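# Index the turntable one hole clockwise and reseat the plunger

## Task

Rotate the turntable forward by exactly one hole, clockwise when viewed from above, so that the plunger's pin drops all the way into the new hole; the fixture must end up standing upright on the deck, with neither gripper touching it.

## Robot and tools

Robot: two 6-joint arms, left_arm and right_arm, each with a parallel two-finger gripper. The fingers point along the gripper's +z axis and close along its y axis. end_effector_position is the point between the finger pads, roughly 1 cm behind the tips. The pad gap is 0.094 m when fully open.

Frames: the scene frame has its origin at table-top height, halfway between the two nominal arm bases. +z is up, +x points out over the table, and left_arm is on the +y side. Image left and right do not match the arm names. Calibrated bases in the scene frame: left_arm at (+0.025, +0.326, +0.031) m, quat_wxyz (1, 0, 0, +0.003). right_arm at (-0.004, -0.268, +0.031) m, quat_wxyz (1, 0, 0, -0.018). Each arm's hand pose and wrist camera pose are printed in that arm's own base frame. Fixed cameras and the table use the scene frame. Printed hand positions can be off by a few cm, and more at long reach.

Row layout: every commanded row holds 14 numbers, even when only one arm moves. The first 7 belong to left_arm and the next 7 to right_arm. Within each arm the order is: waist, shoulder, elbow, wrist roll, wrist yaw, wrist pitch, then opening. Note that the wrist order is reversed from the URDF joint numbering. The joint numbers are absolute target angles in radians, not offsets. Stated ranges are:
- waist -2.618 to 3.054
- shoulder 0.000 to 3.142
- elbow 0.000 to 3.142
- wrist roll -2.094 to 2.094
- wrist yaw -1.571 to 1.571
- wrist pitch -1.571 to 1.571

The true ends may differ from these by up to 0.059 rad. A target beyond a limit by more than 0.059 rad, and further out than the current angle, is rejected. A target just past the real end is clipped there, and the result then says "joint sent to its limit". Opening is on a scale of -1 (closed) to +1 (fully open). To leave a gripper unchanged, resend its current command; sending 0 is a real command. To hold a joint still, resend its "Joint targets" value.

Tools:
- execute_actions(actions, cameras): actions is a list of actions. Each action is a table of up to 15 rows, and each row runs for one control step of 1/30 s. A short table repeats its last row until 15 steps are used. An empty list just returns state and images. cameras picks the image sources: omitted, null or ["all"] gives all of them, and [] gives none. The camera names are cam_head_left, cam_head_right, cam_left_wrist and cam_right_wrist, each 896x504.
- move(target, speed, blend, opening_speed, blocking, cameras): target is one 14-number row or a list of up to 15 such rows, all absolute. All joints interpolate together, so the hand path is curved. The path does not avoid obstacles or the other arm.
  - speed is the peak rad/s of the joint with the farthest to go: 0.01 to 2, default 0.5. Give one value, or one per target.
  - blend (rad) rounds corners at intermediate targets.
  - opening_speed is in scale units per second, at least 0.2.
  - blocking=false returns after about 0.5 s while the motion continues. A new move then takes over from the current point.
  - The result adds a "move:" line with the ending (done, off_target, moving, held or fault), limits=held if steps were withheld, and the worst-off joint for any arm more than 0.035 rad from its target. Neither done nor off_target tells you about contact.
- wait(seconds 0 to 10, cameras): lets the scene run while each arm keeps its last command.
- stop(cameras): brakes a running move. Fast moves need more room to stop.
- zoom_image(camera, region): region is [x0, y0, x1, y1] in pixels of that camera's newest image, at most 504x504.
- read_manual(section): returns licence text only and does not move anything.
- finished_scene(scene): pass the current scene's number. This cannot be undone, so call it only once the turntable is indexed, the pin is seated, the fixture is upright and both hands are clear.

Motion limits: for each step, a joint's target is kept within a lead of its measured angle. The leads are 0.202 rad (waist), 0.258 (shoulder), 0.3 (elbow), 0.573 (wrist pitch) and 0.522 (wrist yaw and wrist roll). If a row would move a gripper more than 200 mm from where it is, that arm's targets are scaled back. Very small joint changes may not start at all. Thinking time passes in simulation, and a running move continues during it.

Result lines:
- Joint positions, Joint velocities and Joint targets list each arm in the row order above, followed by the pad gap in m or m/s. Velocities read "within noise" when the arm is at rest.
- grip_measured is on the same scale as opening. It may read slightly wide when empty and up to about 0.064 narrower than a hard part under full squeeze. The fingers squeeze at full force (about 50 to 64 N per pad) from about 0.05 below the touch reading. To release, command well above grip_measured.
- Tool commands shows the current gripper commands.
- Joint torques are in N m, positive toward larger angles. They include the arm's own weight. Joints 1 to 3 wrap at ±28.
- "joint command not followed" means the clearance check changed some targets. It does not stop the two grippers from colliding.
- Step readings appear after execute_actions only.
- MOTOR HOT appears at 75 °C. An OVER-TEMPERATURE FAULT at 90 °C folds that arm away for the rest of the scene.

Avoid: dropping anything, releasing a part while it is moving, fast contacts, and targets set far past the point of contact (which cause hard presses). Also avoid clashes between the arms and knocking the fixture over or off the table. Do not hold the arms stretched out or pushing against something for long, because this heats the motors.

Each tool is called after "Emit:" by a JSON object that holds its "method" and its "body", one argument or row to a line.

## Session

Emit:
{"method": "execute_actions", "body": {
  "actions": [],
  "cameras": ["cam_head_left"]
}}

Emit:
{"method": "zoom_image", "body": {
  "camera": "cam_head_left",
  "region": [350, 230, 550, 390]
}}

Scene clock: 0.00 s.
left_arm: end_effector_position=(+0.3789, +0.0005, +0.1416) grip_measured=+1.000 end_effector_quat_wxyz=(+0.682, -0.014, +0.730, +0.047) | right_arm: end_effector_position=(+0.3580, -0.0478, +0.1413) grip_measured=+1.000 end_effector_quat_wxyz=(+0.679, +0.114, +0.720, -0.089)
Joint names: [waist, shoulder, elbow, wrist roll, wrist yaw, wrist pitch]
Joint positions: left_arm=[-0.079 1.56 0.222 0.039 -0.166 1.272 0.094] | right_arm=[0.009 1.506 0.165 0.047 0.296 1.275 0.094]
Joint velocities: within noise
Joint torques (N m): no reading
Heat: left arm: 30 °C; right arm: 30 °C.
Joint targets: left_arm=[-0.079 1.557 0.225 0.038 -0.166 1.267] | right_arm=[0.009 1.502 0.169 0.046 0.296 1.270]
Tool commands: left_gripper/opening=+1.0 right_gripper/opening=+1.0
Images, in order (width x height): cam_head_left 896x504.

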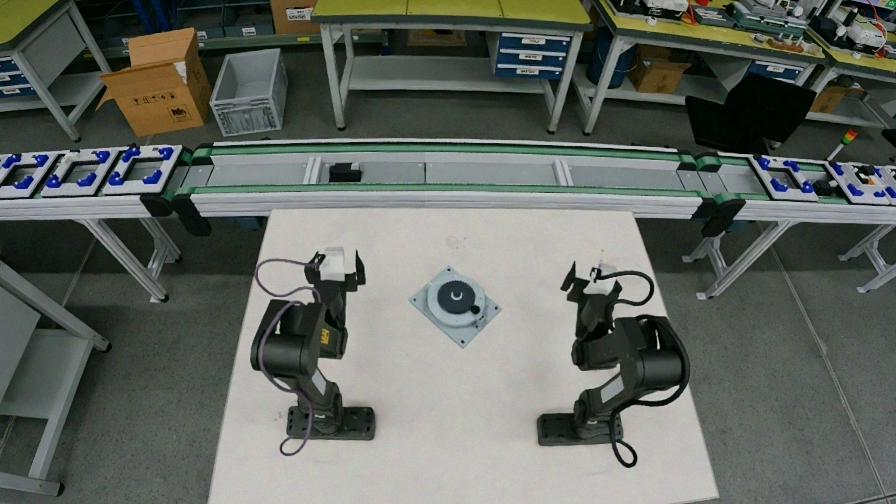

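Scaled by 2.520 from the camera's 896x504 image, which has a finer 1280x720 frame.

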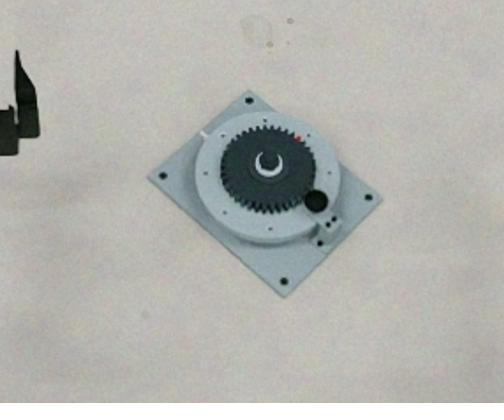

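Emit:
{"method": "move", "body": {
  "target": [-0.738,2.286,2.207,-0.86,0,-1.492,0,0.721,1.583,0.109,0,0,1.124,1],
  "speed": 1.2,
  "cameras": ["cam_left_wrist","cam_right_wrist"]
}}

Scene clock: 19.77 s.
left_arm: end_effector_position=(+0.3264, -0.2966, +0.1143) grip_measured=+0.001 end_effector_quat_wxyz=(+0.007, -0.054, +0.998, -0.006) | right_arm: end_effector_position=(+0.2615, +0.2247, +0.0700) grip_measured=+1.000 end_effector_quat_wxyz=(+0.552, -0.275, +0.760, +0.204)
Joint names: [waist, shoulder, elbow, wrist roll, wrist yaw, wrist pitch]
Joint positions: left_arm=[-0.741 2.26 2.18 -0.849 -0.002 -1.473 0.047] | right_arm=[0.712 1.57 0.117 0.01 0.01 1.14 0.094]
Joint velocities: within noise
Joint torques (N m): left_arm=[0.21 -10.47 7.25 -0.11 0.02 0.25] | right_arm=[0.77 -3.08 4.26 -0.08 -0.1 1.61]
Heat: left arm: 31 °C; right arm: 33 °C.
Joint targets: left_arm=[-0.738 2.286 2.207 -0.860 0.000 -1.492] | right_arm=[0.721 1.583 0.109 0.000 0.000 1.124]
move: done
Images, in order (width x height): cam_left_wrist 896x504, cam_right_wrist 896x504.

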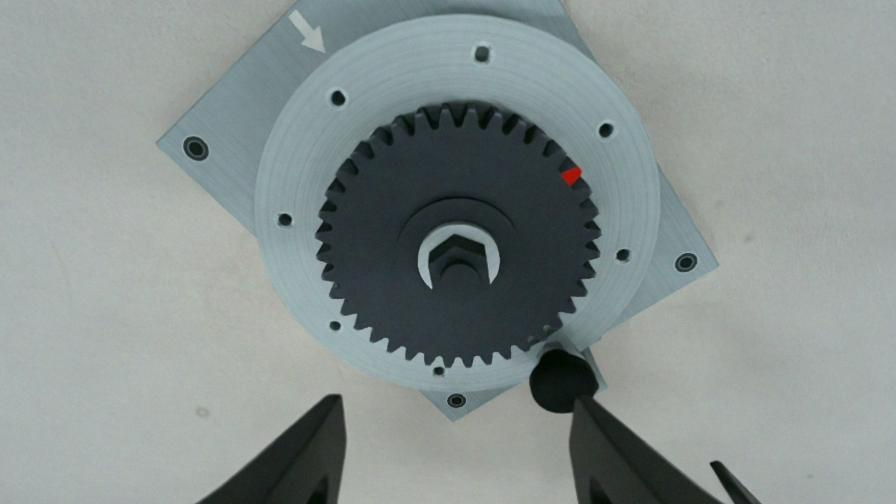

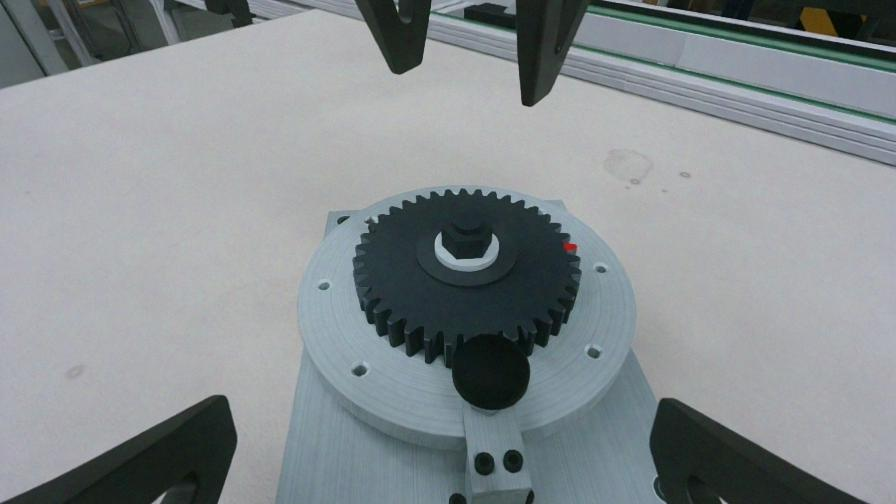

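Emit:
{"method": "move", "body": {
  "target": [
    [-0.740,2.286,2.207,-0.865,0,-1.492,0,0.689,1.996,0.285,0,0,1.393,1],
    [-0.740,2.275,1.8783,-0.865,0,-1.174,0,0.689,1.996,0.285,0,0,1.393,1]
  ],
  "speed": 0.6,
  "blend": 0.03,
  "cameras": ["cam_left_wrist","cam_right_wrist"]
}}

Scene clock: 65.03 s.
left_arm: end_effector_position=(+0.3268, -0.2972, +0.0422) grip_measured=+0.001 end_effector_quat_wxyz=(+0.006, -0.057, +0.998, -0.005) | right_arm: end_effector_position=(+0.2973, +0.2487, +0.0323) grip_measured=+1.000 end_effector_quat_wxyz=(+0.551, -0.271, +0.764, +0.200)
Joint names: [waist, shoulder, elbow, wrist roll, wrist yaw, wrist pitch]
Joint positions: left_arm=[-0.741 2.26 1.894 -0.855 -0.001 -1.189 0.047] | right_arm=[0.698 1.979 0.274 0.009 0.009 1.386 0.094]
Joint velocities: within noise
Joint torques (N m): left_arm=[0.01 -11.49 4.03 -0.1 0 0.58] | right_arm=[-0.95 -5.2 4.42 -0.07 -0.1 1.83]
Heat: left arm: 35 °C; right arm: 35 °C.
Joint targets: left_arm=[-0.740 2.275 1.878 -0.865 0.000 -1.174] | right_arm=[0.689 1.996 0.285 0.000 0.000 1.393]
move: done
Images, in order (width x height): cam_left_wrist 896x504, cam_right_wrist 896x504.

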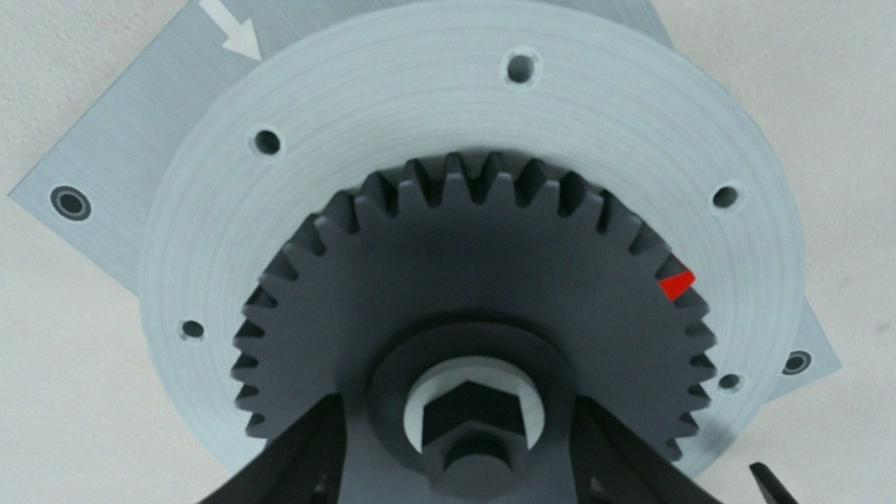

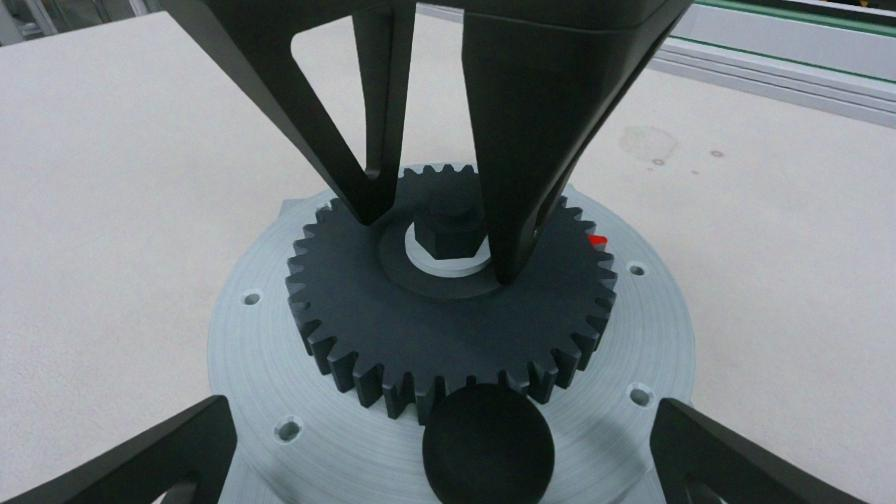

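Emit:
{"method": "move", "body": {
  "target": [
    [-0.747,2.284,1.893,-0.875,0,-1.18,0,0.667,1.973,0.285,0,0,1.373,1],
    [-0.747,2.284,1.893,-0.875,0,-1.18,-0.8,0.667,1.973,0.285,0,0,1.373,-1],
    [-0.747,2.284,1.893,-0.875,0,-1.18,-0.8,0.667,1.78,0.295,0,0,1.529,-1]
  ],
  "speed": 0.4,
  "opening_speed": 1.0,
  "cameras": ["cam_left_wrist","cam_right_wrist"]
}}

Scene clock: 83.77 s.
left_arm: end_effector_position=(+0.3270, -0.3002, +0.0423) grip_measured=-0.482 end_effector_quat_wxyz=(+0.007, -0.061, +0.998, -0.010) | right_arm: end_effector_position=(+0.3019, +0.2415, +0.0406) grip_measured=-0.494 end_effector_quat_wxyz=(+0.545, -0.265, +0.772, +0.191)
Joint names: [waist, shoulder, elbow, wrist roll, wrist yaw, wrist pitch]
Joint positions: left_arm=[-0.743 2.26 1.894 -0.865 0.005 -1.18 0.024] | right_arm=[0.676 1.879 0.276 0.008 0.008 1.262 0.024]
Joint velocities: within noise
Joint torques (N m): left_arm=[-0.35 -10.73 5.12 -0.1 -0.06 0.46] | right_arm=[-0.91 -14.15 5.82 -0.07 -0.1 4.17]
Heat: left arm: 36 °C; right arm: 36 °C.
Joint targets: left_arm=[-0.747 2.284 1.893 -0.875 0.000 -1.180] | right_arm=[0.667 1.780 0.295 0.000 0.000 1.529]
move: off_target (right_arm); right_arm: the wrist pitch is farthest, 0.267 rad from its target
Images, in order (width x height): cam_left_wrist 896x504, cam_right_wrist 896x504.

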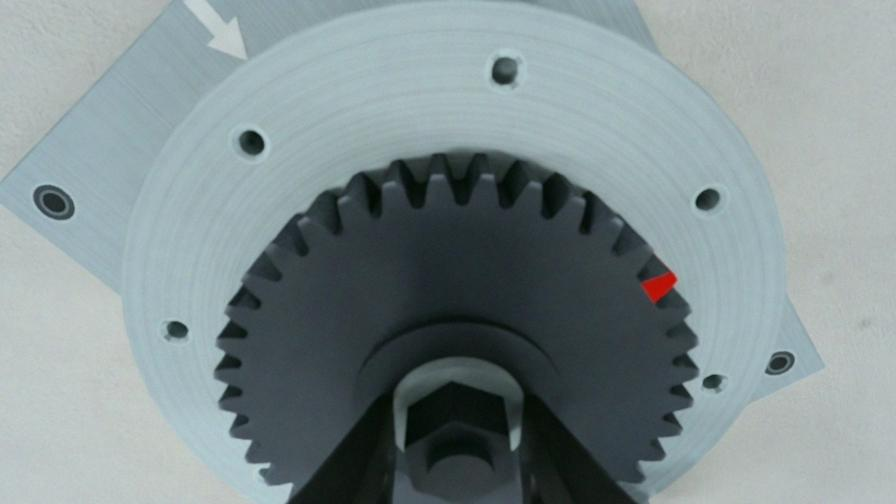

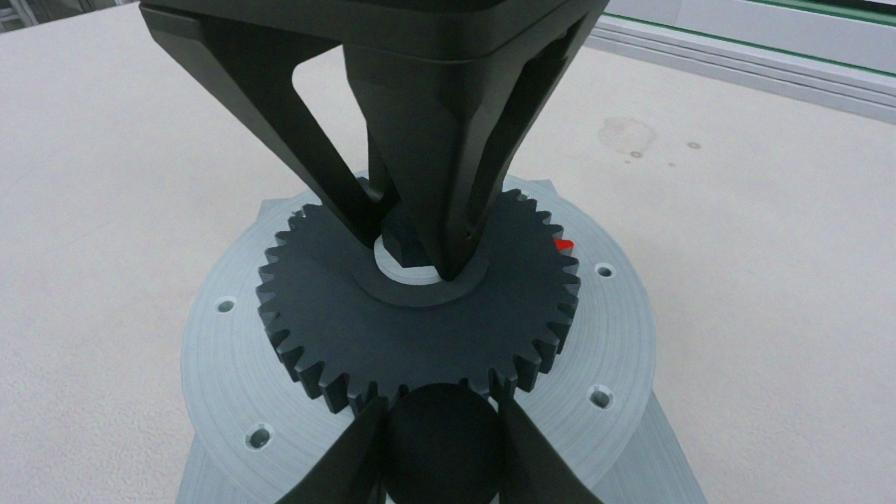

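Emit:
{"method": "move", "body": {
  "target": [
    [-0.747,2.284,1.893,-0.067,0,-1.18,-0.8,0.667,1.78,0.295,0,0,1.529,-1],
    [-0.747,2.284,1.893,-0.067,0,-1.18,-0.8,0.667,1.973,0.285,0,0,1.373,-1]
  ],
  "speed": 0.5,
  "cameras": ["cam_left_wrist","cam_right_wrist"]
}}

Scene clock: 92.60 s.
left_arm: end_effector_position=(+0.3268, -0.3000, +0.0423) grip_measured=-0.482 end_effector_quat_wxyz=(+0.010, +0.326, +0.945, -0.007) | right_arm: end_effector_position=(+0.3017, +0.2413, +0.0328) grip_measured=-0.495 end_effector_quat_wxyz=(+0.549, -0.265, +0.770, +0.192)
Joint names: [waist, shoulder, elbow, wrist roll, wrist yaw, wrist pitch]
Joint positions: left_arm=[-0.743 2.26 1.894 -0.079 0.005 -1.181 0.024] | right_arm=[0.676 1.953 0.272 0.008 0.008 1.35 0.024]
Joint velocities: within noise
Joint torques (N m): left_arm=[-0.36 -10.76 5.12 0.15 -0.05 0.46] | right_arm=[-0.9 -4.83 4.74 -0.05 -0.1 1.98]
Heat: left arm: 36 °C; right arm: 42 °C.
Joint targets: left_arm=[-0.747 2.284 1.893 -0.067 0.000 -1.180] | right_arm=[0.667 1.973 0.285 0.000 0.000 1.373]
move: done
Images, in order (width x height): cam_left_wrist 896x504, cam_right_wrist 896x504.

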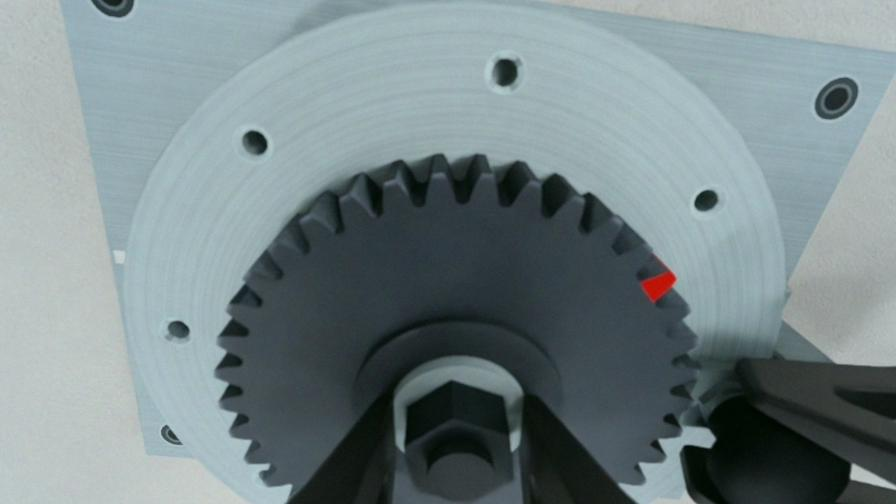

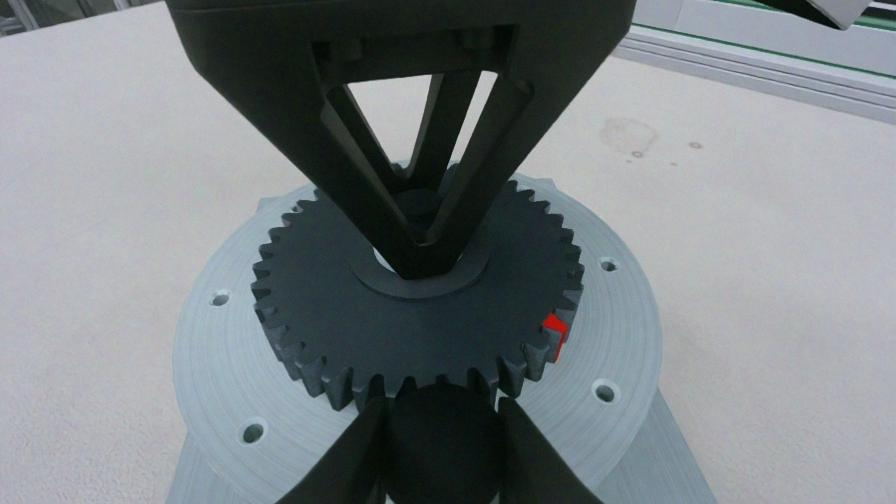

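Emit:
{"method": "move", "body": {
  "target": [
    [-0.747,2.284,1.893,-0.067,0,-1.18,-0.8,0.667,1.967,0.272,0,0,1.365,0.6],
    [-0.747,2.284,1.893,-0.067,0,-1.18,0,0.667,1.583,0.109,0,0,1.124,0.6]
  ],
  "speed": 0.5,
  "opening_speed": 2,
  "cameras": ["cam_left_wrist","cam_right_wrist"]
}}

Emit:
{"method": "move", "body": {
  "target": [-0.747,2.286,2.0,-0.067,0,-1.29,0,0.667,1.583,0.109,0,0,1.124,0.6],
  "speed": 0.5,
  "cameras": ["cam_left_wrist","cam_right_wrist"]
}}

Scene clock: 114.07 s.
left_arm: end_effector_position=(+0.3268, -0.3000, +0.0423) grip_measured=-0.001 end_effector_quat_wxyz=(+0.010, +0.327, +0.945, -0.007) | right_arm: end_effector_position=(+0.2679, +0.2143, +0.0599) grip_measured=+0.598 end_effector_quat_wxyz=(+0.544, -0.266, +0.773, +0.190)
Joint names: [waist, shoulder, elbow, wrist roll, wrist yaw, wrist pitch]
Joint positions: left_arm=[-0.743 2.26 1.894 -0.077 0.005 -1.181 0.047] | right_arm=[0.676 1.601 0.117 0.008 0.008 1.14 0.075]
Joint velocities: within noise
Joint torques (N m): left_arm=[-0.32 -10.76 5.12 0.13 -0.06 0.46] | right_arm=[-0.91 -5.61 4.01 -0.06 -0.09 1.62]
Heat: left arm: 37 °C; right arm: 38 °C.
Joint targets: left_arm=[-0.747 2.284 1.893 -0.067 0.000 -1.180] | right_arm=[0.667 1.583 0.109 0.000 0.000 1.124]
move: done
Images, in order (width x height): cam_left_wrist 896x504, cam_right_wrist 896x504.

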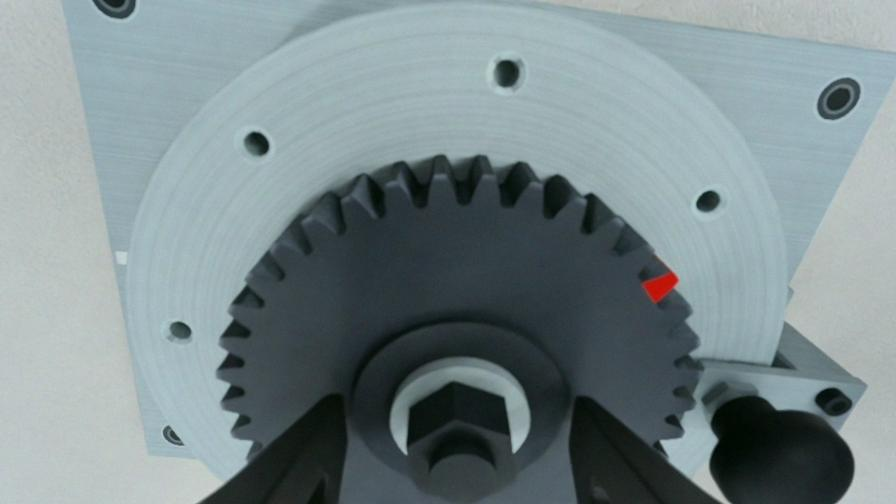

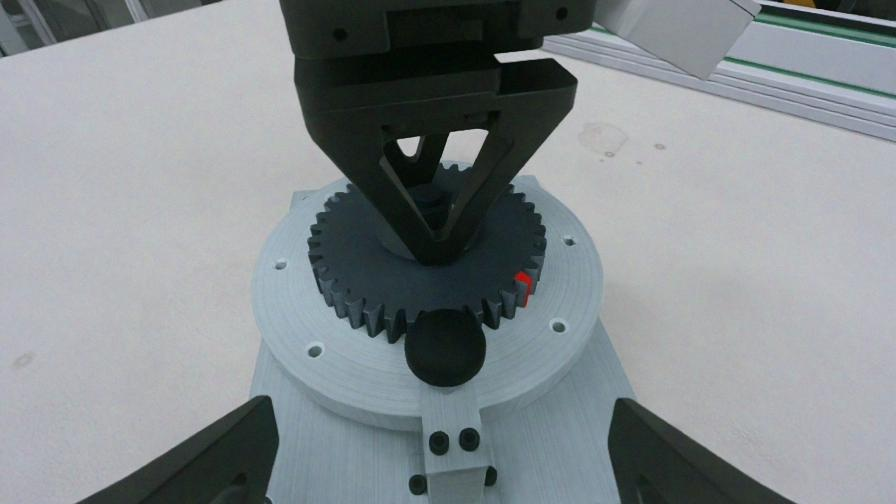

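Scene clock: 115.13 s.
left_arm: end_effector_position=(+0.3263, -0.2996, +0.0616) grip_measured=-0.001 end_effector_quat_wxyz=(+0.004, +0.327, +0.945, -0.005) | right_arm: end_effector_position=(+0.2679, +0.2142, +0.0598) grip_measured=+0.598 end_effector_quat_wxyz=(+0.543, -0.266, +0.773, +0.190)
Joint names: [waist, shoulder, elbow, wrist roll, wrist yaw, wrist pitch]
Joint positions: left_arm=[-0.743 2.263 1.976 -0.077 0.005 -1.273 0.047] | right_arm=[0.676 1.601 0.117 0.008 0.008 1.139 0.075]
Joint velocities: within noise
Joint torques (N m): left_arm=[-0.35 -10.92 7.08 0.12 -0.06 0.22] | right_arm=[-0.84 -5.64 4.04 -0.05 -0.09 1.61]
Heat: left arm: 37 °C; right arm: 38 °C.
Joint targets: left_arm=[-0.747 2.286 2.000 -0.067 0.000 -1.290] | right_arm=[0.667 1.583 0.109 0.000 0.000 1.124]
move: done
Images, in order (width x height): cam_left_wrist 896x504, cam_right_wrist 896x504.

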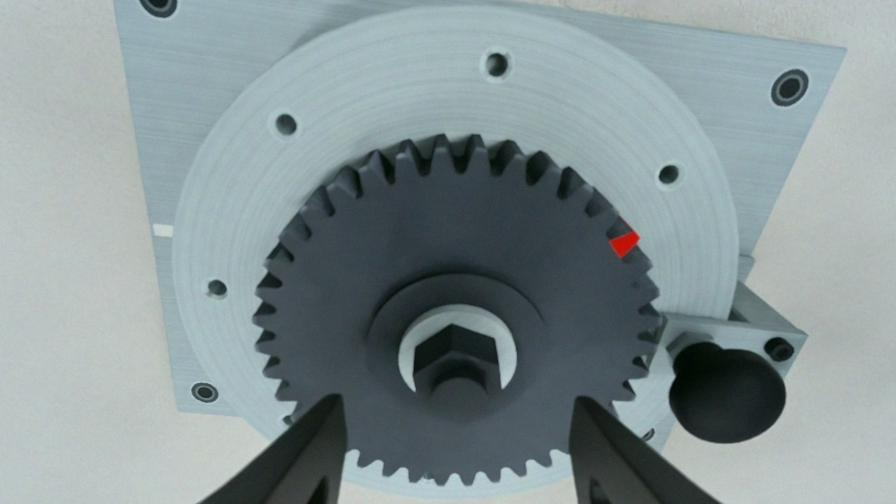

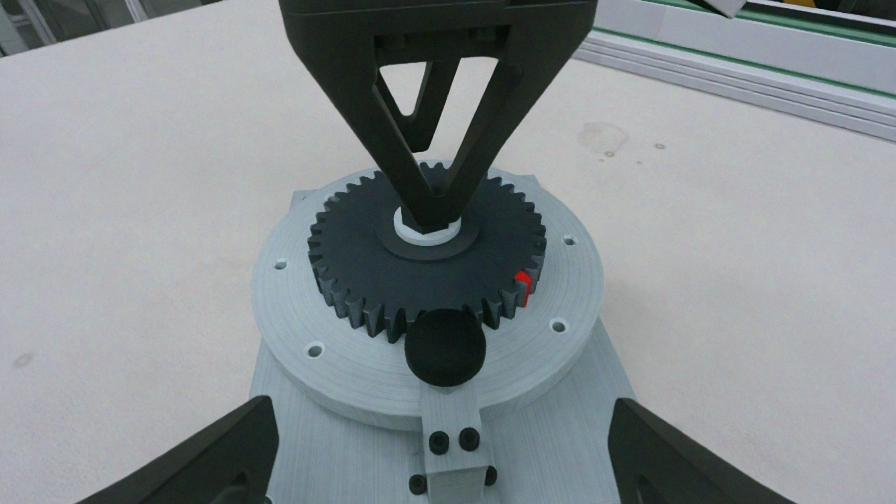

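Emit:
{"method": "move", "body": {
  "target": [-0.740,2.286,2.207,-0.067,0,-1.492,0,0.667,1.583,0.109,0,0,1.124,0.6],
  "speed": 0.6,
  "cameras": ["cam_left_wrist","cam_right_wrist"]
}}

Emit:
{"method": "zoom_image", "body": {
  "camera": "cam_right_wrist",
  "region": [340, 280, 560, 500]
}}

Scene clock: 123.33 s.
left_arm: end_effector_position=(+0.3254, -0.2988, +0.1122) grip_measured=-0.001 end_effector_quat_wxyz=(+0.005, +0.327, +0.945, -0.005) | right_arm: end_effector_position=(+0.2679, +0.2142, +0.0598) grip_measured=+0.598 end_effector_quat_wxyz=(+0.543, -0.266, +0.773, +0.190)
Joint names: [waist, shoulder, elbow, wrist roll, wrist yaw, wrist pitch]
Joint positions: left_arm=[-0.743 2.268 2.185 -0.077 0.005 -1.475 0.047] | right_arm=[0.676 1.601 0.117 0.008 0.008 1.139 0.075]
Joint velocities: within noise
Joint torques (N m): left_arm=[0.24 -11.26 6.82 0.12 -0.05 0.22] | right_arm=[-0.9 -5.6 4.04 -0.07 -0.09 1.61]
Heat: left arm: 36 °C; right arm: 38 °C.
Joint targets: left_arm=[-0.740 2.286 2.207 -0.067 0.000 -1.492] | right_arm=[0.667 1.583 0.109 0.000 0.000 1.124]
move: done
Images, in order (width x height): cam_left_wrist 896x504, cam_right_wrist 896x504.

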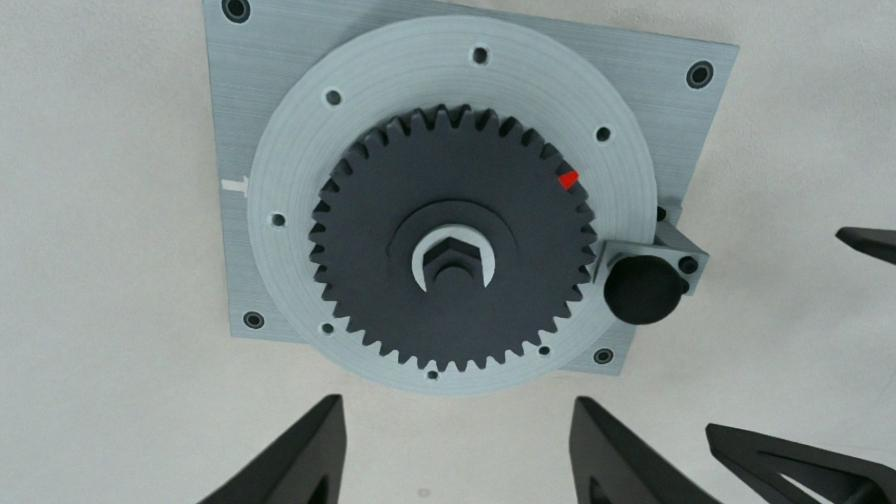

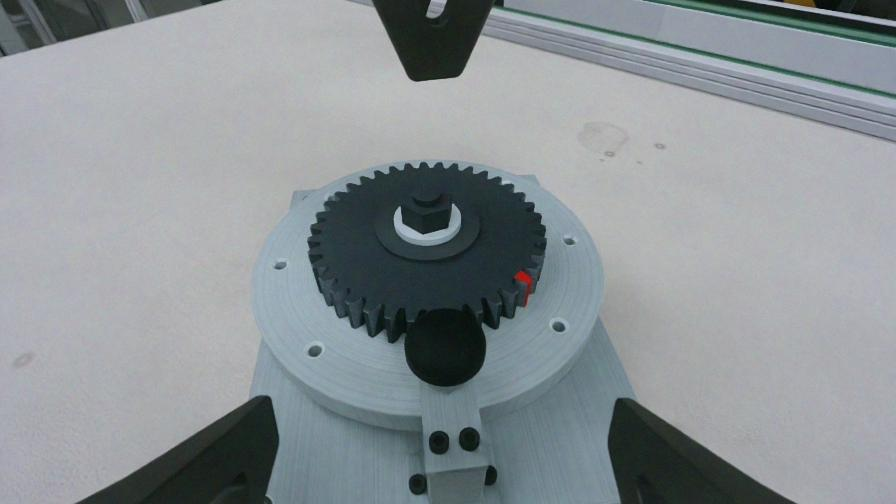

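Scaled by 2.291 from the camera's 896x504 image, which has a finer 1280x720 frame.

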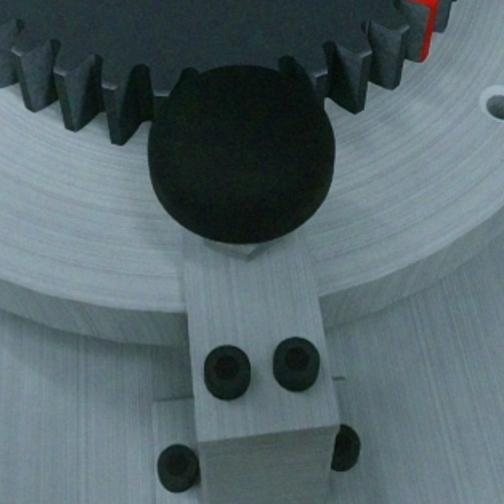

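Emit:
{"method": "finished_scene", "body": {
  "scene": 2
}}

The scene is finished: the task was done.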